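# Put one soap bar in each of three lidded boxes

## Task

Finish with all three boxes standing upright, each containing one soap bar and no more, and each covered by its lid. A box that is already closed may turn out to be empty.

## Robot and tools

ROBOT. Two 6-joint arms, left_arm and right_arm, each with a parallel gripper. In the scene frame the origin sits at table height halfway between the two nominal bases, +x points out over the table, +z points up, and left_arm is on the +y side. Camera image sides do not match the arm names. Calibrated bases: left_arm at (-0.046, +0.275, 0) m, quat_wxyz (+1.000, 0, 0, +0.012); right_arm at (-0.022, -0.322, 0) m, quat_wxyz (+1.000, 0, 0, -0.026). Both base frames have +z up. Each arm reports its gripper pose, velocities, targets and wrist-camera pose in its own base frame. Fixed cameras and the table use the scene frame. Reported hand poses can be a few cm off, more at long reach.

GRIPPER. The fingers point along the gripper's +z axis and close along its y axis. end_effector_position is the pinch point between the pads, about 1 cm short of the fingertips. The pad gap is 0.094 m when fully open.

ROW LAYOUT. Every motion row has 14 numbers in [-1, 1]: seven for left_arm, then seven for right_arm. Both arms always appear, even if one stays still. Each arm's seven are, in order: wrist pitch (joint4), waist (joint1), wrist roll (joint6), wrist yaw (joint5), elbow (joint3), shoulder (joint2), then gripper opening. Result lists by joint use this order too.

The six joint numbers are offsets, not poses. They count from the arm's Joint targets as they stood when the action or move began, not from the previous row, so sending the same offset again moves the joint further. Scale: 1.0 equals 2.811 rad for waist and shoulder, 2.53 rad for elbow, 2.575 rad for wrist pitch, 8.12 rad for wrist yaw and 9.528 rad for wrist roll. Sending 0 for every joint re-commands the current targets. The opening number is absolute: +1 is fully open, -1 is fully closed. Sending 0 there is itself a command, so to leave a gripper alone, repeat its current command.

JOINT RANGES in rad, the same for both arms: waist -2.880 to 2.880, shoulder 0.000 to 3.142, elbow 0.000 to 3.019, wrist pitch -1.693 to 1.571, wrist yaw -1.571 to 1.571, wrist roll -2.094 to 2.094. The true ends can differ from these by up to 0.084 rad either way. An action that pushes a joint more than 0.084 rad beyond an end is rejected for both arms. A request past the real end is clipped to that end, and the result may then report "joint sent to its limit".

MOTION LIMITS. Joint speed is capped, so large offsets can take several actions to reach. Very small offsets may not move at all. Each control step keeps a joint's target within a fixed lead of its measured angle: 0.716 rad for waist and shoulder, 0.645 for elbow, 0.69 for wrist pitch, 1.84 for wrist yaw, 3.24 for wrist roll. If the targets would put a gripper more than 110 mm from where it really is, that arm's targets are pulled back. A motion left unfinished at the end of an action may never complete, so command the remainder explicitly.

TOOLS.
execute_actions(actions, cameras): actions is a list of actions. Each action is a table of 1 to 15 rows, and each row lasts one 1/30 s control step. A shorter table repeats its last row until all 15 steps are used. An empty list just reports the current state.
move(target, speed, blend, opening_speed, blocking, cameras): target is one 14-number row, or a list of up to 15 rows. Every row's offsets count from the same starting Joint targets. All joints run in sync, so the gripper usually follows a curved path, with nothing steered around obstacles. speed is in rad/s for the joint with the farthest to go: 0.01 to 12.57, default 0.5. It can be one value, or one value per target. blend, in rad, rounds off the corners between listed targets. opening_speed is how fast the opening changes per second on the -1..+1 scale, minimum 0.2; use it near its minimum on fragile parts. blocking=false returns after about 0.5 s while the move carries on. The result adds a "move:" line: done, off_target (at rest more than 0.035 rad off), moving, held or fault, and limits=held if steps were withheld. A result of done does not mean contact was made.
wait(seconds): 0 to 10; arms keep their last command. stop(): brakes a running move. It needs some space to stop in.
zoom_image(camera, region): camera is cam_high, cam_low, cam_left_wrist or cam_right_wrist; region is [x0, y0, x1, y1] pixels, top-left origin, at most 504x504.
read_manual(section): licence texts only.
finished_scene(scene): takes the current scene's number and ends the scene for good. Call it only when the goal will hold without the robot.
cameras argument: omit, null or ["all"] gives every camera; [] gives none. An unknown name invalidates the call. Image sizes: cam_high and cam_low 896x504; the two wrist cameras 672x504.

RESULTS. Joint positions (rad) and Joint velocities (rad/s) give one block per arm, with the pad gap (m) last. Joint targets are the base for your next offsets. Tool commands shows the present gripper commands. grip_measured uses the opening scale. It reads a few mm wide on nothing and somewhat narrower than a firmly held part. It keeps following the command after contact, so it will not show the moment of touch. grip_effort_nm is gripper motor effort (negative means closing) and does not measure pad force. Joint torques include the arm's own weight. Step readings list joint angles at some steps. "joint command not followed" means the clearance check altered targets. MOTOR HOT warns of heating, and an OVER-TEMPERATURE FAULT makes that arm go limp for 30 s or more.

AVOID. Do not let anything fall off the table or leave it off the table. Do not drop parts or release them while they are still moving. Avoid fast collisions, hard presses, and any contact between the two arms, including one gripper closing on the other's fingers. Do not hold loads or stretched poses for long, since motors heat up. To end a push, command the targets back past the measured positions. Loose objects may be nudged now and then.

Each tool is called after "Emit:" in YAML: its name, and indented under it one key for each argument.

## Session

Emit:
execute_actions:
  actions: []

Scene clock: 0.00 s.
left_arm: end_effector_position=(+0.5905, -0.2707, +0.2097) grip_measured=+1.000 grip_effort_nm=n/a end_effector_quat_wxyz=(+0.442, -0.131, +0.873, +0.161) | right_arm: end_effector_position=(+0.1384, +0.3040, +0.3106) grip_measured=+1.000 grip_effort_nm=n/a end_effector_quat_wxyz=(+0.083, -0.601, +0.786, +0.123)
Joint names: [wrist pitch, waist, wrist roll, wrist yaw, elbow, shoulder]
Joint positions: left_arm=[-0.693 -0.629 -0.666 -0.848 1.484 1.795 0.094] | right_arm=[-1.458 1.064 -0.221 -0.157 1.194 1.054 0.094]
Joint velocities: within noise
Joint torques (N m): no reading
Motor temperatures (°C): left_arm=[31 32 31 29 29 32 33] | right_arm=[34 34 31 31 34 30 30]
Heat: left arm: hottest gripper 33 °C; right arm: hottest waist 34 °C.
Joint targets: left_arm=[-0.691 -0.629 -0.666 -0.848 1.507 1.800] | right_arm=[-1.457 1.064 -0.221 -0.157 1.218 1.057]
Tool commands: left_gripper/opening=+1.0 right_gripper/opening=+1.0

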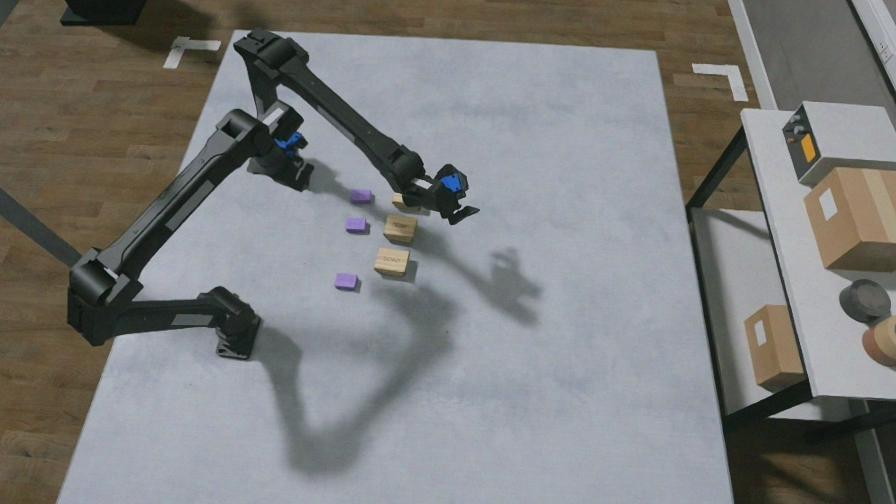

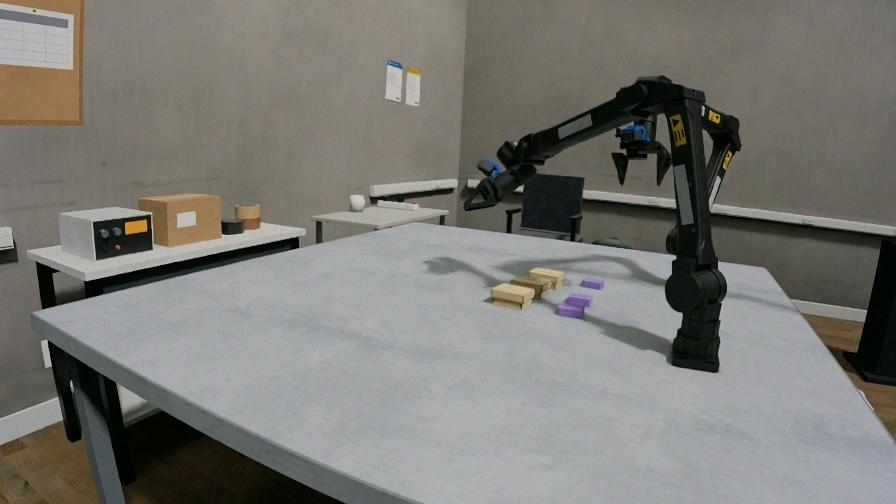

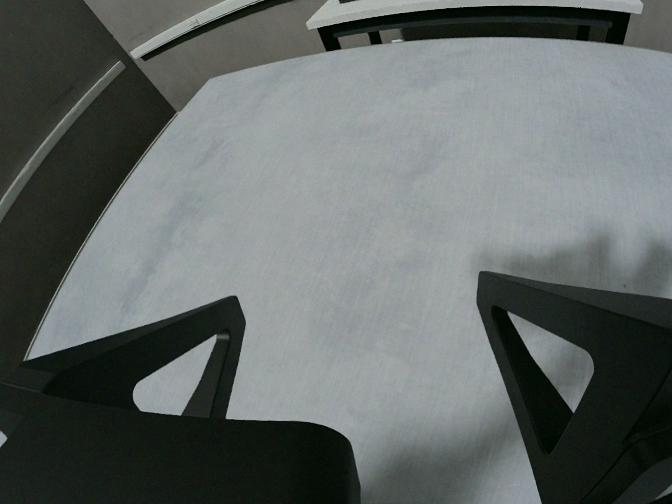

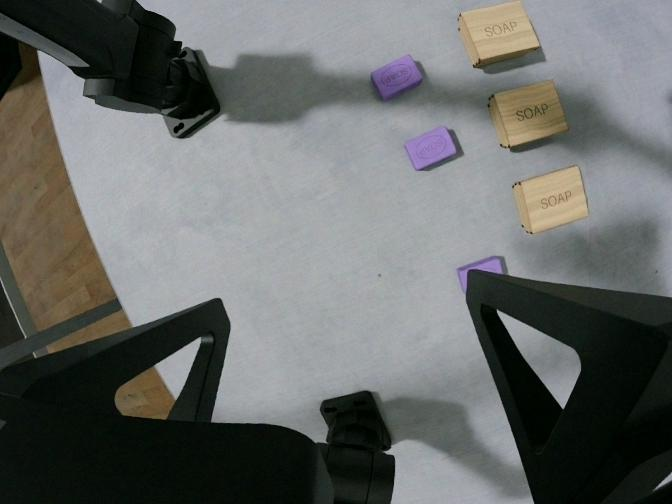

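Emit:
zoom_image:
  camera: "cam_right_wrist"
  region: [340, 0, 640, 300]

Emit:
zoom_image:
  camera: "cam_low"
  region: [460, 240, 640, 340]

Emit:
zoom_image:
  camera: "cam_high"
  region: [300, 160, 480, 310]

Scaled by 1.680 from the camera's 672x504 image, which has a finer 960x720 frame.

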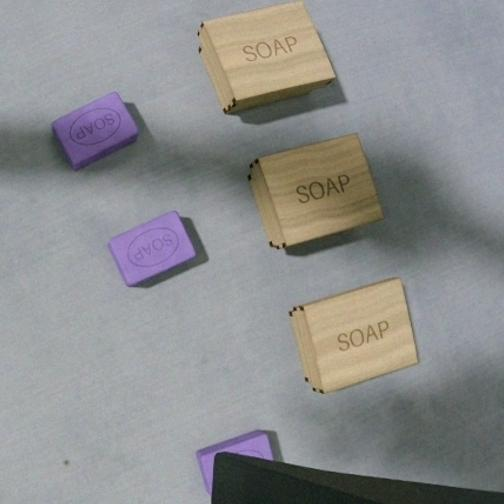

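Scaled by 2.800 from the camera's 896x504 image, which has a finer 1280x720 frame.

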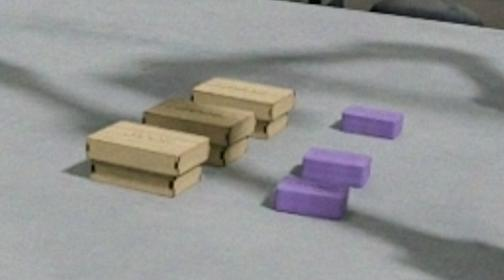

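Scaled by 2.800 from the camera's 896x504 image, which has a finer 1280x720 frame.

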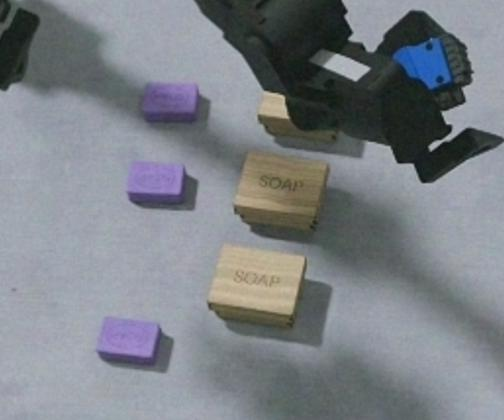

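Emit:
move:
  target: [-0.3219,0.0884,0.0325,0.1044,-0.042,-0.1311,1,-0.0322,-0.1377,0.0888,0.0193,-0.0146,0.048,1]
  speed: 0.8

Scene clock: 171.13 s.
left_arm: end_effector_position=(+0.3981, -0.1625, +0.2609) grip_measured=+1.000 grip_effort_nm=-0.022 end_effector_quat_wxyz=(+0.019, +0.009, +1.000, -0.006) | right_arm: end_effector_position=(+0.2597, +0.2112, +0.2676) grip_measured=+1.000 grip_effort_nm=-0.046 end_effector_quat_wxyz=(+0.022, -0.035, +0.999, +0.018)
Joint names: [wrist pitch, waist, wrist roll, wrist yaw, elbow, shoulder]
Joint positions: left_arm=[-1.509 -0.388 -0.37 -0.003 1.414 1.436 0.094] | right_arm=[-1.532 0.683 0.613 -0.003 1.194 1.176 0.094]
Joint torques (N m): left_arm=[0.77 -0.97 0.11 0.07 9.31 -14.86] | right_arm=[0.2 -0.5 0.09 -0.04 8.81 -6.53]
Motor temperatures (°C): left_arm=[30 31 30 29 42 38 30] | right_arm=[33 34 29 30 44 30 30]
Heat: left arm: hottest elbow 42 °C; right arm: hottest elbow 44 °C.
Joint targets: left_arm=[-1.520 -0.381 -0.356 0.000 1.401 1.432] | right_arm=[-1.540 0.677 0.625 -0.001 1.181 1.191]
move: done

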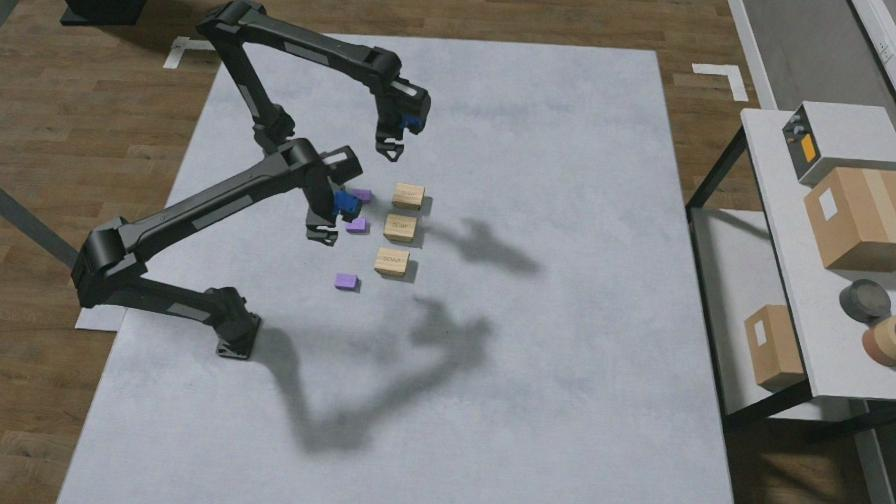

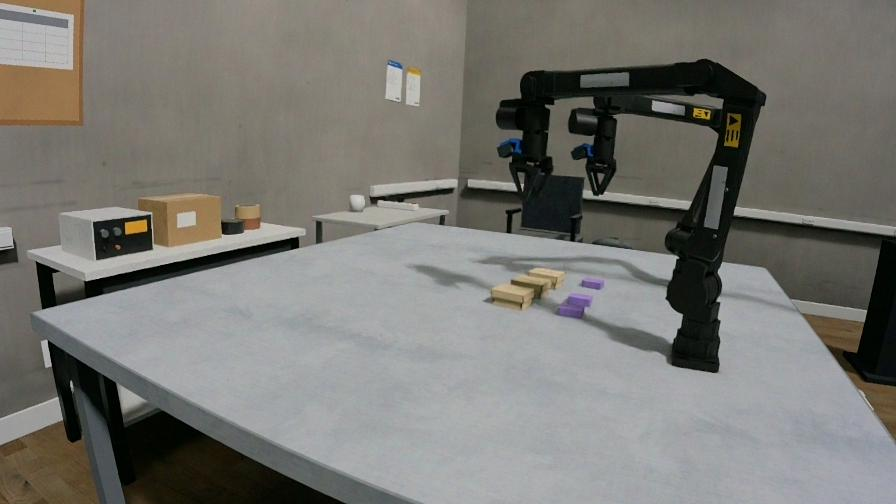

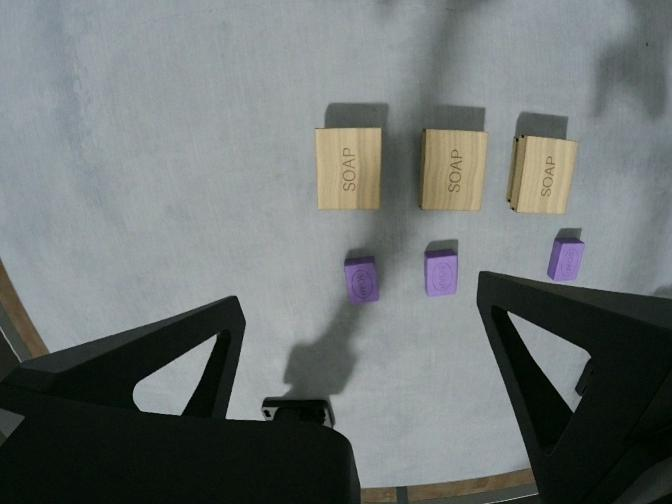

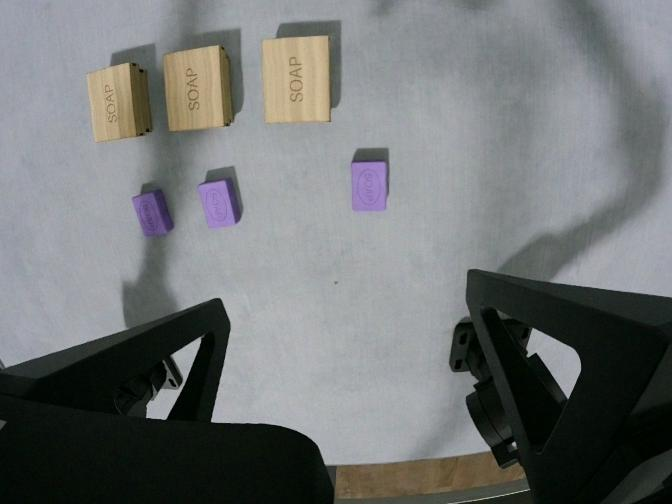

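Emit:
move:
  target: [0.1281,0.0044,0.0006,0,-0.0753,0.0566,1,0,0,0,0,0,0,1]
  speed: 0.5

Emit:
zoom_image:
  camera: "cam_low"
  region: [440, 160, 640, 340]

Scene clock: 220.43 s.
left_arm: end_effector_position=(+0.4202, -0.1676, +0.1296) grip_measured=+1.000 grip_effort_nm=-0.007 end_effector_quat_wxyz=(+0.006, +0.008, +1.000, +0.000) | right_arm: end_effector_position=(+0.2597, +0.2111, +0.2676) grip_measured=+1.000 grip_effort_nm=-0.046 end_effector_quat_wxyz=(+0.022, -0.035, +0.999, +0.018)
Joint names: [wrist pitch, waist, wrist roll, wrist yaw, elbow, shoulder]
Joint positions: left_arm=[-1.203 -0.38 -0.364 -0.003 1.22 1.576 0.094] | right_arm=[-1.532 0.683 0.613 -0.002 1.194 1.176 0.094]
Joint torques (N m): left_arm=[1.66 -0.67 0.11 0.06 9.02 -15.21] | right_arm=[0.21 -0.44 0.11 -0.05 8.8 -6.59]
Heat: left arm: hottest elbow 43 °C; right arm: hottest elbow 42 °C.
Joint targets: left_arm=[-1.190 -0.368 -0.350 0.000 1.211 1.591] | right_arm=[-1.540 0.677 0.625 -0.001 1.181 1.191]
move: done

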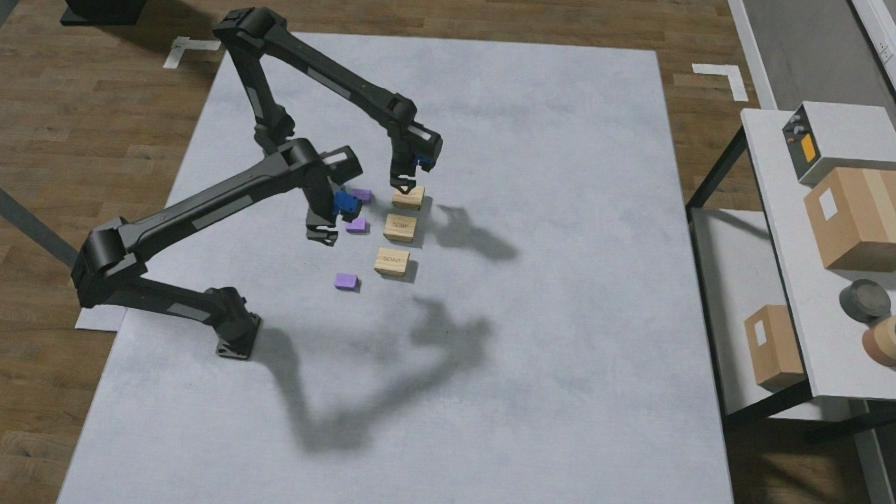

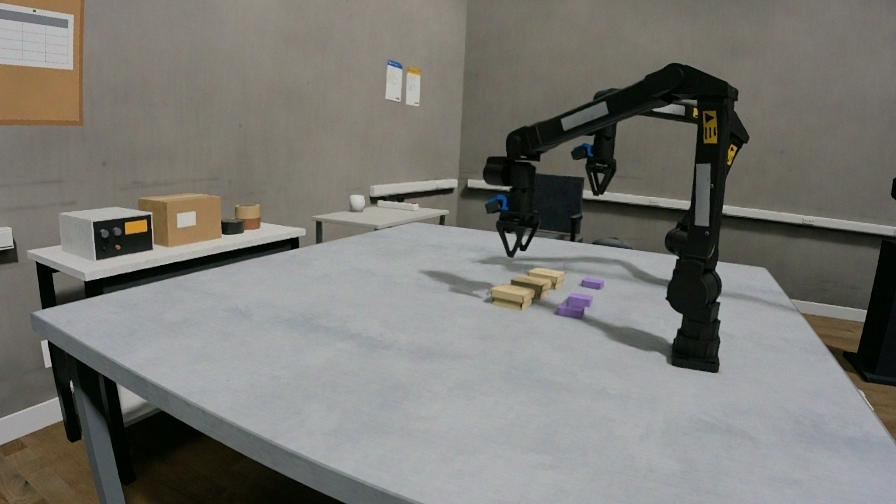

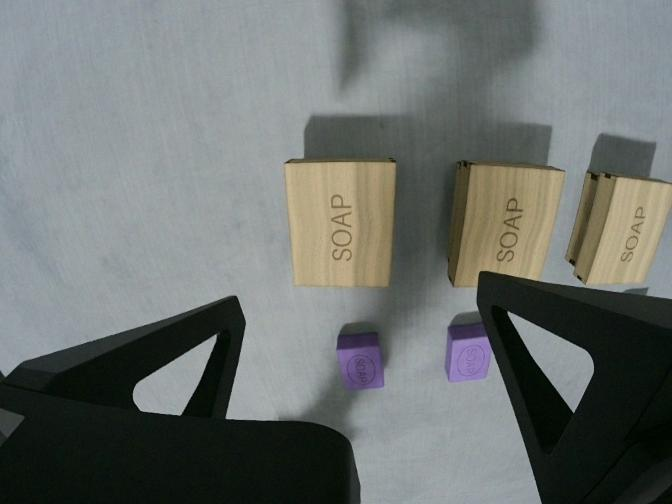

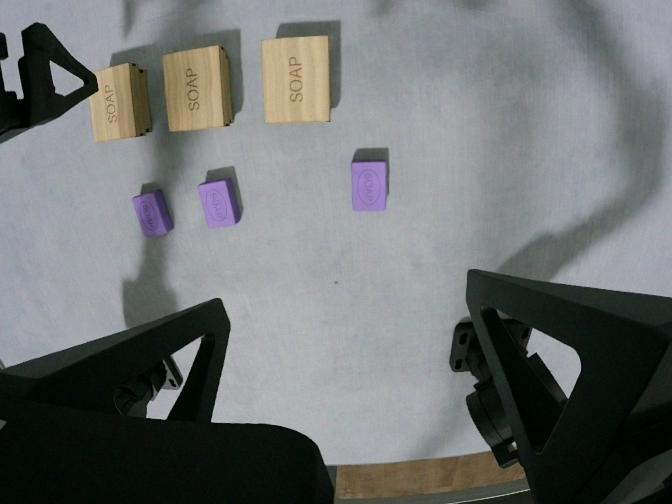

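Scaled by 2.520 from the camera's 896x504 image, which has a finer 1280x720 frame.

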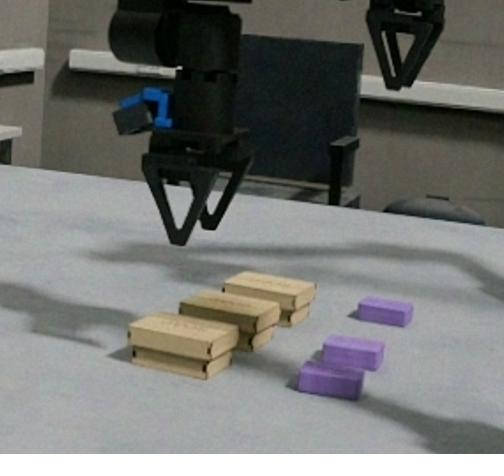

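Emit:
move:
  target: [0.0740,0.0057,0.0018,0,-0.0332,0.0382,1,0,0,0,0,0,0,1]
  speed: 0.25

Emit:
zoom_image:
  camera: "cam_low"
  region: [470, 220, 620, 340]

Scene clock: 250.43 s.
left_arm: end_effector_position=(+0.4318, -0.1644, +0.0590) grip_measured=+1.000 grip_effort_nm=-0.012 end_effector_quat_wxyz=(+0.010, +0.008, +1.000, -0.002) | right_arm: end_effector_position=(+0.2597, +0.2111, +0.2676) grip_measured=+1.000 grip_effort_nm=-0.046 end_effector_quat_wxyz=(+0.022, -0.035, +0.999, +0.018)
Joint names: [wrist pitch, waist, wrist roll, wrist yaw, elbow, shoulder]
Joint positions: left_arm=[-1.013 -0.364 -0.347 -0.003 1.138 1.674 0.094] | right_arm=[-1.532 0.683 0.613 -0.002 1.194 1.176 0.094]
Joint torques (N m): left_arm=[1.76 -0.62 0.11 0.07 8.08 -14.92] | right_arm=[0.23 -0.5 0.11 -0.05 8.81 -6.59]
Heat: left arm: hottest elbow 41 °C; right arm: hottest elbow 41 °C.
Joint targets: left_arm=[-1.000 -0.352 -0.333 0.000 1.127 1.698] | right_arm=[-1.540 0.677 0.625 -0.001 1.181 1.191]
move: done

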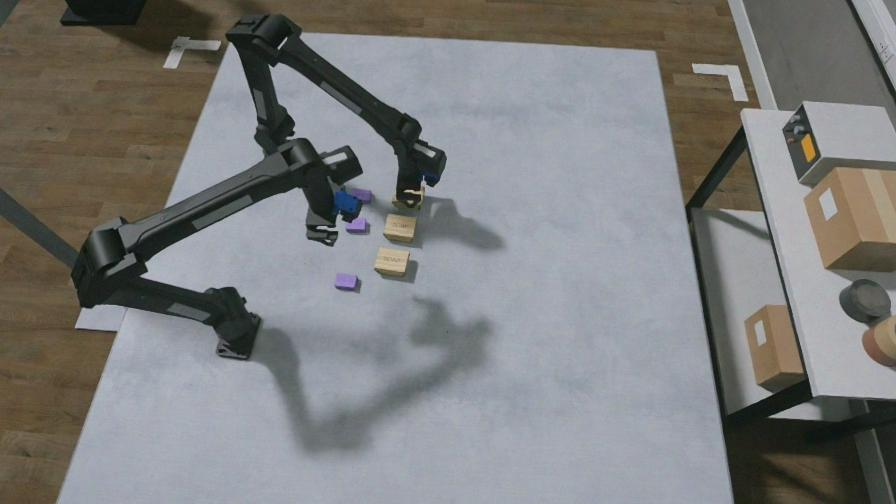

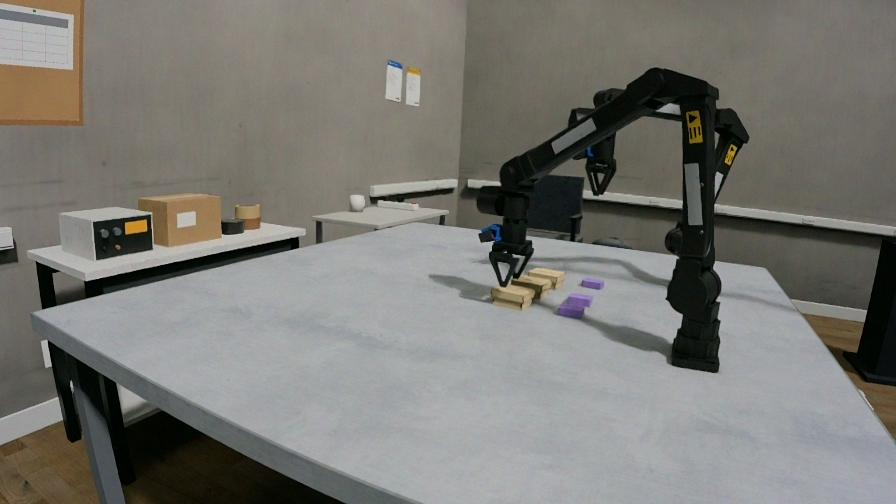

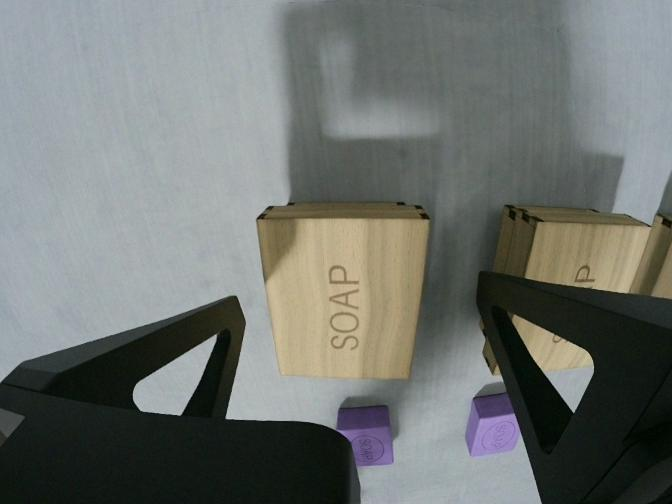

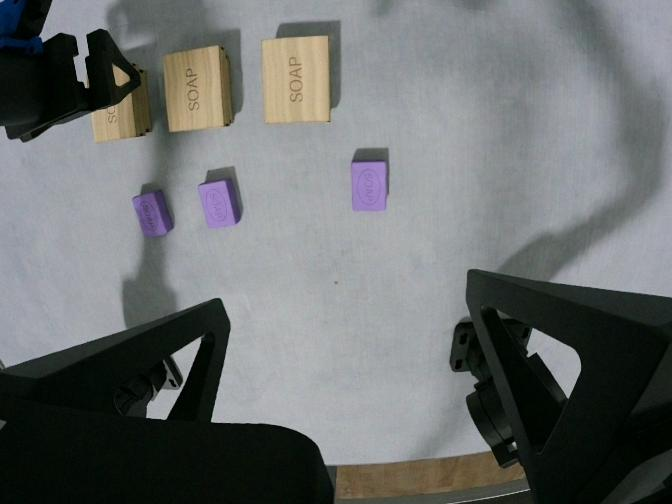

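Scaled by 3.360 from the camera's 896x504 image, which has a finer 1280x720 frame.

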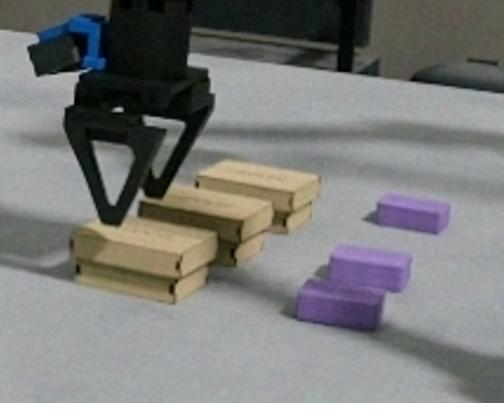

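Emit:
move:
  target: [0.0084,0.003,0.0008,0,0.0085,0.0153,1,0,0,0,0,0,0,1]
  speed: 0.15
  cameras: ["cam_left_wrist","cam_low"]

Emit:
zoom_image:
  camera: "cam_low"
  region: [470, 240, 570, 320]

Scene clock: 270.27 s.
left_arm: end_effector_position=(+0.4350, -0.1614, +0.0405) grip_measured=+1.000 grip_effort_nm=-0.007 end_effector_quat_wxyz=(+0.001, +0.008, +1.000, +0.001) | right_arm: end_effector_position=(+0.2597, +0.2111, +0.2676) grip_measured=+1.000 grip_effort_nm=-0.051 end_effector_quat_wxyz=(+0.022, -0.035, +0.999, +0.018)
Joint names: [wrist pitch, waist, wrist roll, wrist yaw, elbow, shoulder]
Joint positions: left_arm=[-0.991 -0.355 -0.339 -0.003 1.138 1.716 0.094] | right_arm=[-1.532 0.683 0.613 -0.002 1.194 1.176 0.094]
Joint torques (N m): left_arm=[1.58 -0.62 0.1 0.07 9.78 -15.5] | right_arm=[0.21 -0.5 0.12 -0.05 8.81 -6.59]
Heat: left arm: hottest elbow 40 °C; right arm: hottest elbow 41 °C.
Joint targets: left_arm=[-0.978 -0.344 -0.325 0.000 1.148 1.742] | right_arm=[-1.540 0.677 0.625 -0.001 1.181 1.191]
move: done
Images, in order (width x height): cam_low 896x504, cam_left_wrist 672x504.

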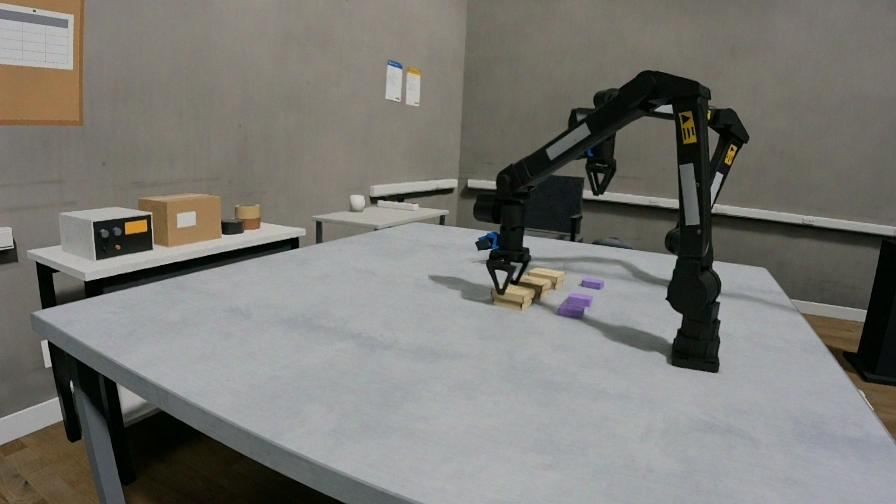

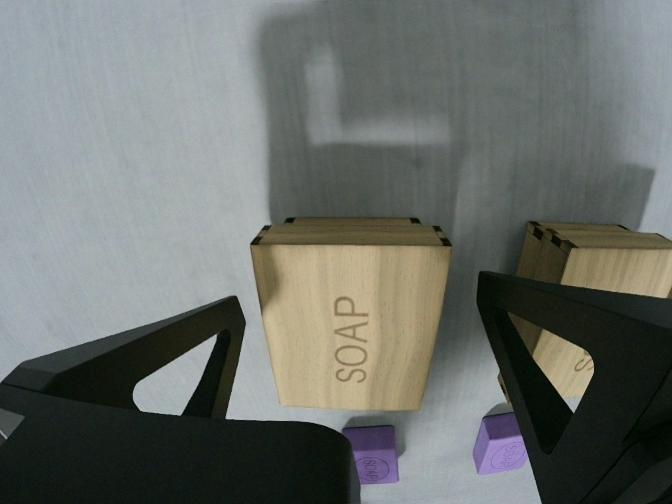

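Scaled by 5.040 from the camera's 896x504 image, which has a finer 1280x720 frame.

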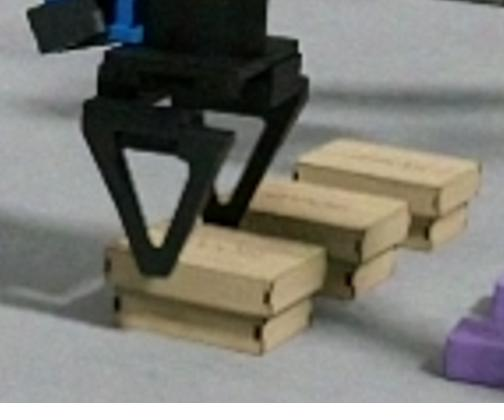

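Emit:
move:
  target: [0,0,0,0,0,0,0.15,0,0,0,0,0,0,1]
  opening_speed: 0.5
  cameras: ["cam_left_wrist"]

Scene clock: 285.97 s.
left_arm: end_effector_position=(+0.4352, -0.1613, +0.0405) grip_measured=+0.400 grip_effort_nm=-1.038 end_effector_quat_wxyz=(+0.001, +0.008, +1.000, +0.001) | right_arm: end_effector_position=(+0.2597, +0.2111, +0.2676) grip_measured=+1.000 grip_effort_nm=-0.061 end_effector_quat_wxyz=(+0.022, -0.035, +0.999, +0.018)
Joint names: [wrist pitch, waist, wrist roll, wrist yaw, elbow, shoulder]
Joint positions: left_arm=[-0.99 -0.355 -0.338 -0.003 1.138 1.716 0.066] | right_arm=[-1.532 0.683 0.613 -0.002 1.194 1.176 0.094]
Joint torques (N m): left_arm=[1.62 -0.73 0.09 0.07 9.8 -15.21] | right_arm=[0.21 -0.44 0.12 -0.05 8.81 -6.53]
Heat: left arm: hottest elbow 40 °C; right arm: hottest elbow 41 °C.
Joint targets: left_arm=[-0.978 -0.344 -0.325 0.000 1.148 1.742] | right_arm=[-1.540 0.677 0.625 -0.001 1.181 1.191]
move: done
Images, in order (width x height): cam_left_wrist 672x504.

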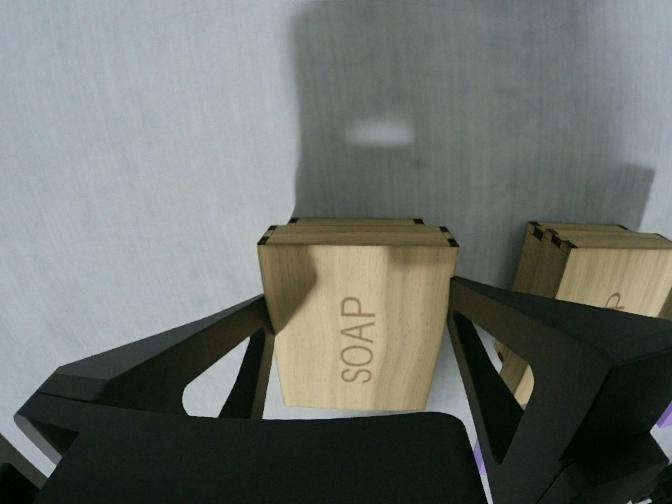

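Emit:
move:
  target:
    - [-0.0297,0,0,0,0.0137,-0.0153,0.15,0,0,0,0,0,0,1]
    - [-0.0894,0,0,0,0.0479,-0.0392,0.15,0,0,0,0,0,0,1]
  speed: 0.2
  blend: 0.02

Scene clock: 305.67 s.
left_arm: end_effector_position=(+0.4238, -0.1571, +0.0980) grip_measured=+0.399 grip_effort_nm=-1.043 end_effector_quat_wxyz=(-0.026, +0.009, +1.000, +0.011) | right_arm: end_effector_position=(+0.2597, +0.2111, +0.2676) grip_measured=+1.000 grip_effort_nm=-0.056 end_effector_quat_wxyz=(+0.022, -0.035, +0.999, +0.018)
Joint names: [wrist pitch, waist, wrist roll, wrist yaw, elbow, shoulder]
Joint positions: left_arm=[-1.197 -0.355 -0.338 -0.003 1.217 1.648 0.066] | right_arm=[-1.532 0.683 0.613 -0.002 1.194 1.176 0.094]
Joint torques (N m): left_arm=[0.68 -0.73 0.09 0.06 14.17 -18.55] | right_arm=[0.21 -0.56 0.11 -0.05 8.81 -6.59]
Heat: left arm: hottest elbow 41 °C; right arm: hottest elbow 41 °C.
Joint targets: left_arm=[-1.208 -0.344 -0.325 0.000 1.269 1.631] | right_arm=[-1.540 0.677 0.625 -0.001 1.181 1.191]
move: off_target (left_arm); left_arm: the elbow is farthest, 0.052 rad from its target

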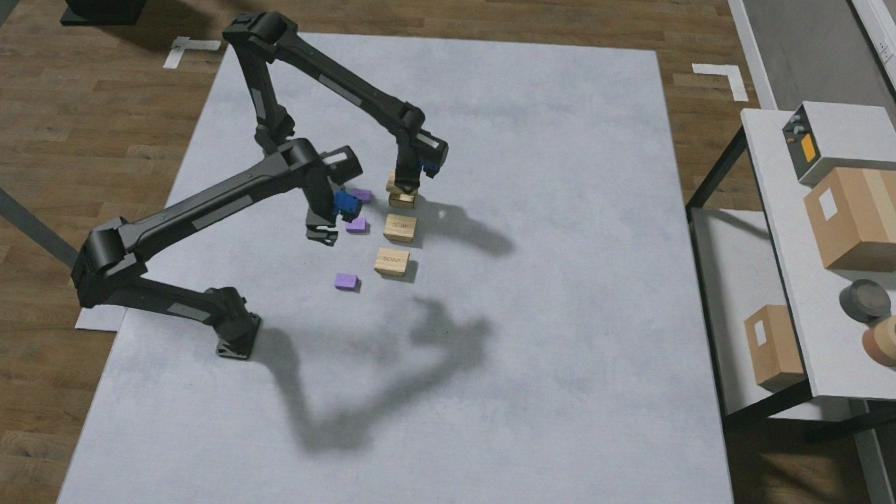

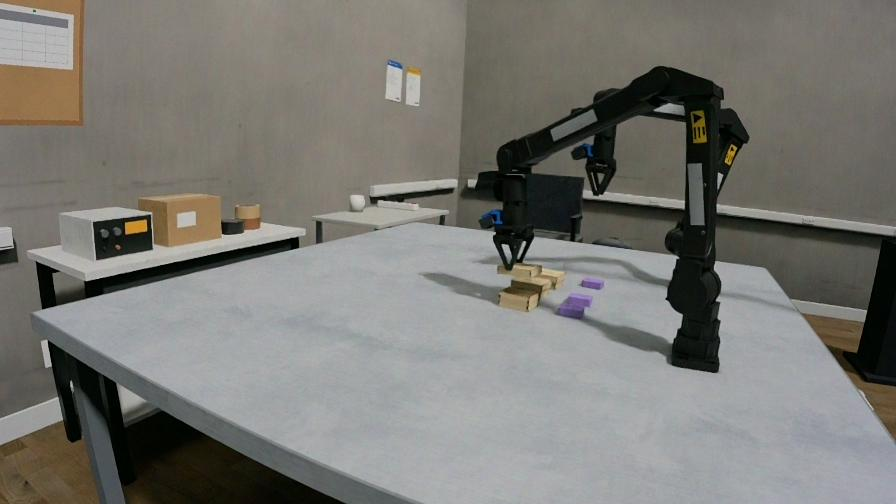

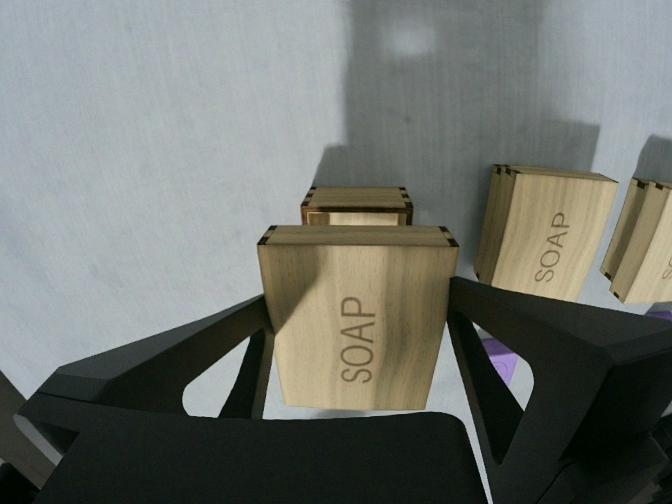

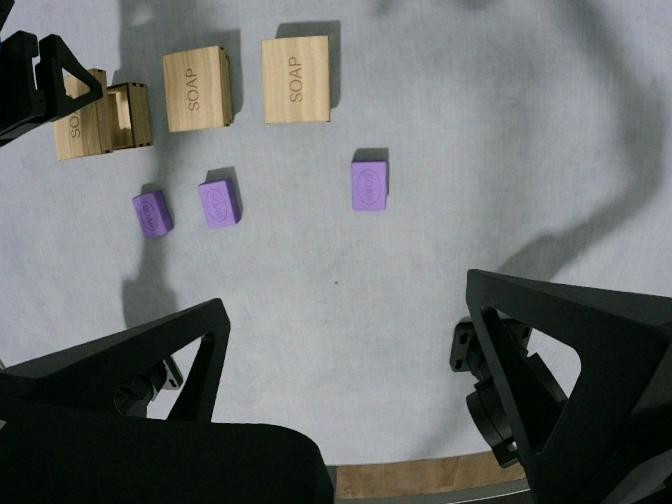

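Emit:
move:
  target: [0,0.1757,0,0,0,0,0.15,0,0,0,0,0,0,1]
  speed: 0.5

Emit:
move:
  target: [0,0,0,0,0,0,0.15,0.0765,0.1364,0.0247,0,0.1317,0.196,1]
  speed: 0.5

Scene clock: 345.23 s.
left_arm: end_effector_position=(+0.4466, +0.0687, +0.0980) grip_measured=+0.399 grip_effort_nm=-1.033 end_effector_quat_wxyz=(-0.028, -0.243, +0.970, +0.003) | right_arm: end_effector_position=(+0.2597, +0.2111, +0.2676) grip_measured=+1.000 grip_effort_nm=-0.051 end_effector_quat_wxyz=(+0.022, -0.035, +0.999, +0.018)
Joint names: [wrist pitch, waist, wrist roll, wrist yaw, elbow, shoulder]
Joint positions: left_arm=[-1.197 0.153 -0.338 -0.001 1.217 1.648 0.066] | right_arm=[-1.532 0.683 0.613 -0.002 1.194 1.176 0.094]
Joint torques (N m): left_arm=[0.53 -1.79 0.09 0.01 14.2 -18.55] | right_arm=[0.2 -0.5 0.11 -0.05 8.8 -6.59]
Motor temperatures (°C): left_arm=[29 31 29 28 50 36 32] | right_arm=[33 34 29 30 41 30 30]
Heat: left arm: hottest elbow 50 °C; right arm: hottest elbow 41 °C.
Joint targets: left_arm=[-1.208 0.150 -0.325 0.000 1.269 1.631] | right_arm=[-1.540 0.677 0.625 -0.001 1.181 1.191]
move: off_target (left_arm); left_arm: the elbow is farthest, 0.052 rad from its target

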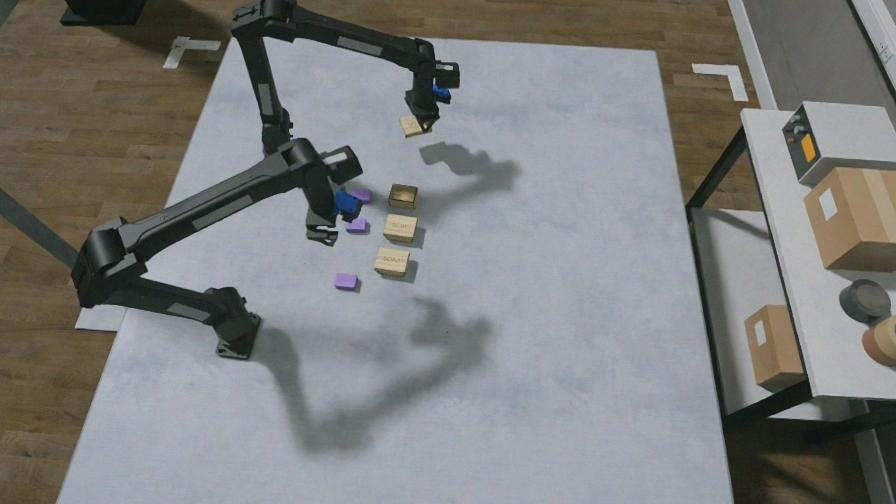

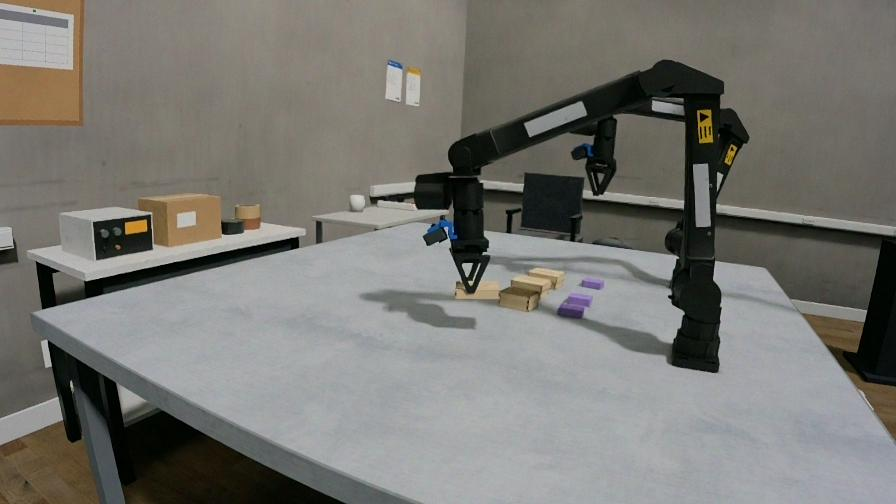

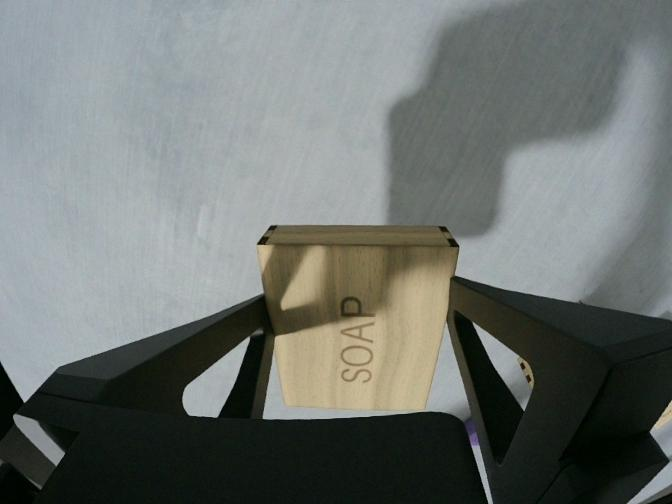

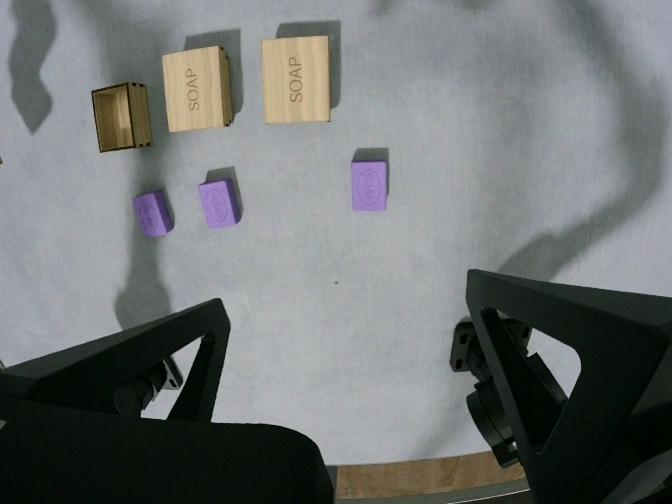

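Scene clock: 347.13 s.
left_arm: end_effector_position=(+0.4466, +0.0687, +0.0980) grip_measured=+0.399 grip_effort_nm=-1.043 end_effector_quat_wxyz=(-0.028, -0.243, +0.970, +0.003) | right_arm: end_effector_position=(+0.2453, +0.4397, +0.1457) grip_measured=+1.000 grip_effort_nm=-0.051 end_effector_quat_wxyz=(-0.016, -0.107, +0.994, -0.021)
Joint names: [wrist pitch, waist, wrist roll, wrist yaw, elbow, shoulder]
Joint positions: left_arm=[-1.197 0.153 -0.338 -0.001 1.217 1.648 0.066] | right_arm=[-1.351 1.062 0.848 -0.001 1.457 1.729 0.094]
Joint torques (N m): left_arm=[0.53 -1.79 0.09 0.01 14.17 -18.55] | right_arm=[0.58 -0.21 0.13 -0.08 14.13 -14.86]
Heat: left arm: hottest elbow 50 °C; right arm: hottest elbow 42 °C.
Joint targets: left_arm=[-1.208 0.150 -0.325 0.000 1.269 1.631] | right_arm=[-1.343 1.061 0.860 -0.001 1.514 1.742]
move: off_target (left_arm, right_arm); left_arm: the elbow is farthest, 0.052 rad from its target; right_arm: the elbow is farthest, 0.058 rad from its target

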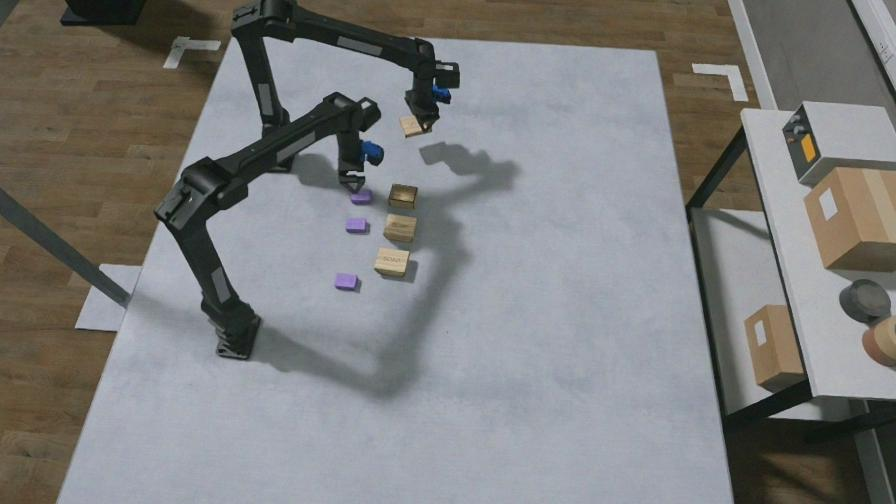

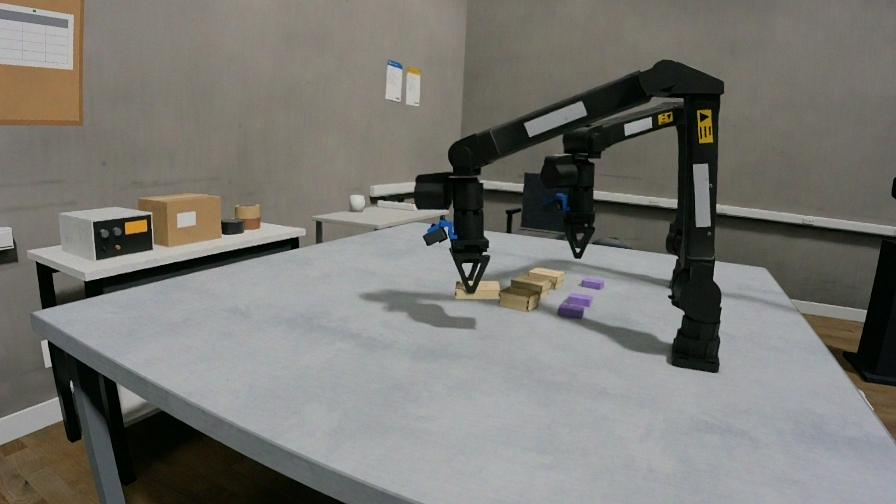

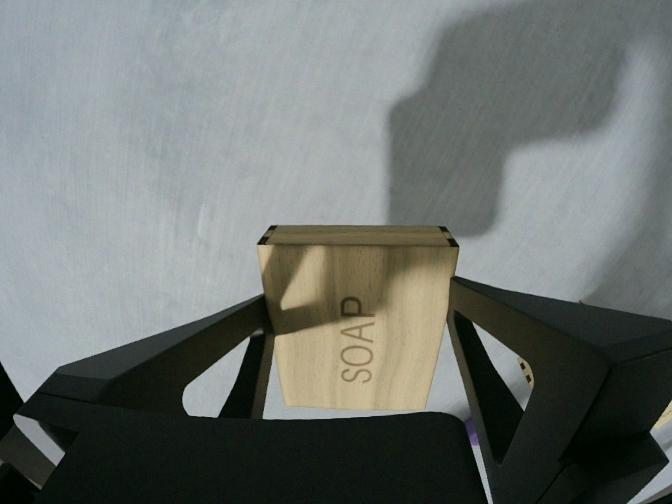

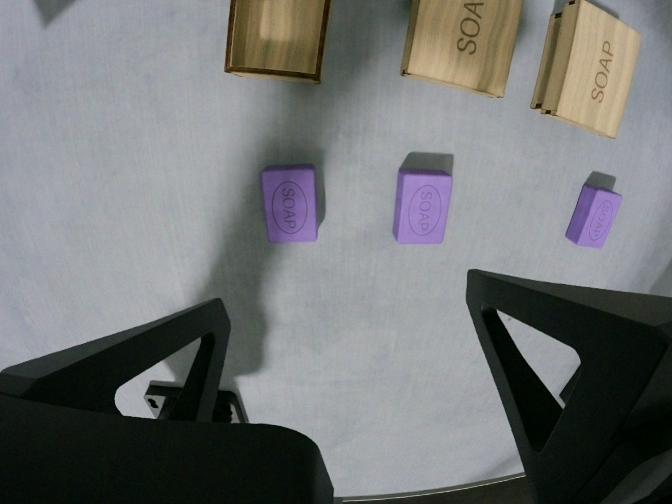

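Emit:
move:
  target: [0,0,0,0,0,0,0.15,0.0761,0.0174,0.0047,0,-0.0451,0.0331,0.4]
  speed: 0.4
  cameras: ["cam_right_wrist","cam_low"]

Scene clock: 377.73 s.
left_arm: end_effector_position=(+0.4466, +0.0687, +0.0980) grip_measured=+0.399 grip_effort_nm=-1.033 end_effector_quat_wxyz=(-0.028, -0.243, +0.970, +0.003) | right_arm: end_effector_position=(+0.2387, +0.4758, +0.0825) grip_measured=+0.402 grip_effort_nm=-0.125 end_effector_quat_wxyz=(+0.001, -0.106, +0.994, +0.002)
Joint names: [wrist pitch, waist, wrist roll, wrist yaw, elbow, shoulder]
Joint positions: left_arm=[-1.197 0.153 -0.338 -0.001 1.217 1.648 0.066] | right_arm=[-1.156 1.106 0.893 -0.001 1.409 1.82 0.066]
Joint torques (N m): left_arm=[0.53 -1.79 0.09 0.01 14.19 -18.49] | right_arm=[0.7 0.32 0.11 -0.08 8.17 -15.33]
Heat: left arm: hottest elbow 53 °C; right arm: hottest elbow 45 °C.
Joint targets: left_arm=[-1.208 0.150 -0.325 0.000 1.269 1.631] | right_arm=[-1.147 1.109 0.905 -0.001 1.399 1.835]
move: off_target (left_arm); left_arm: the elbow is farthest, 0.052 rad from its target
Images, in order (width x height): cam_low 896x504, cam_right_wrist 672x504.

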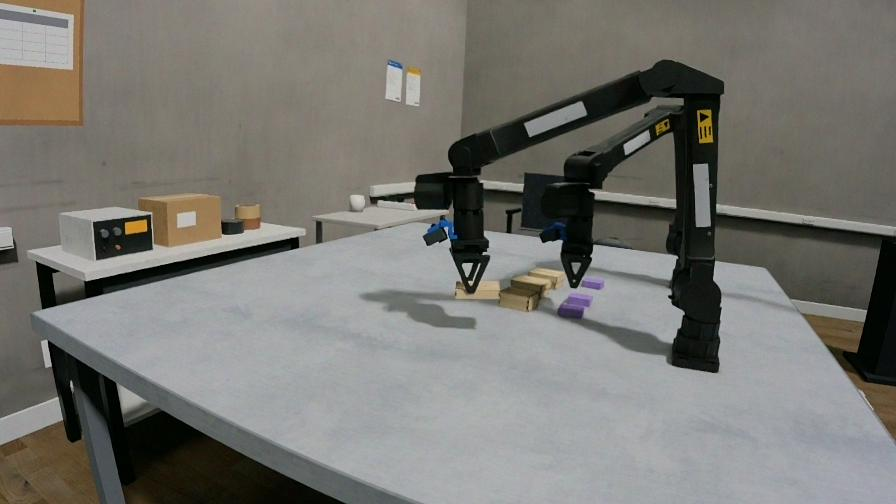

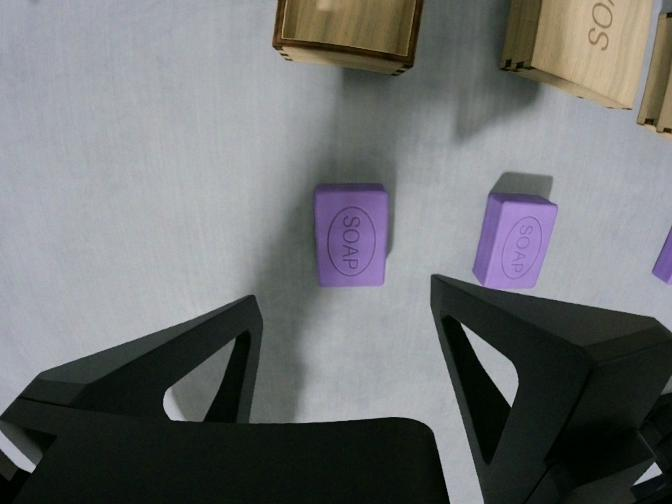

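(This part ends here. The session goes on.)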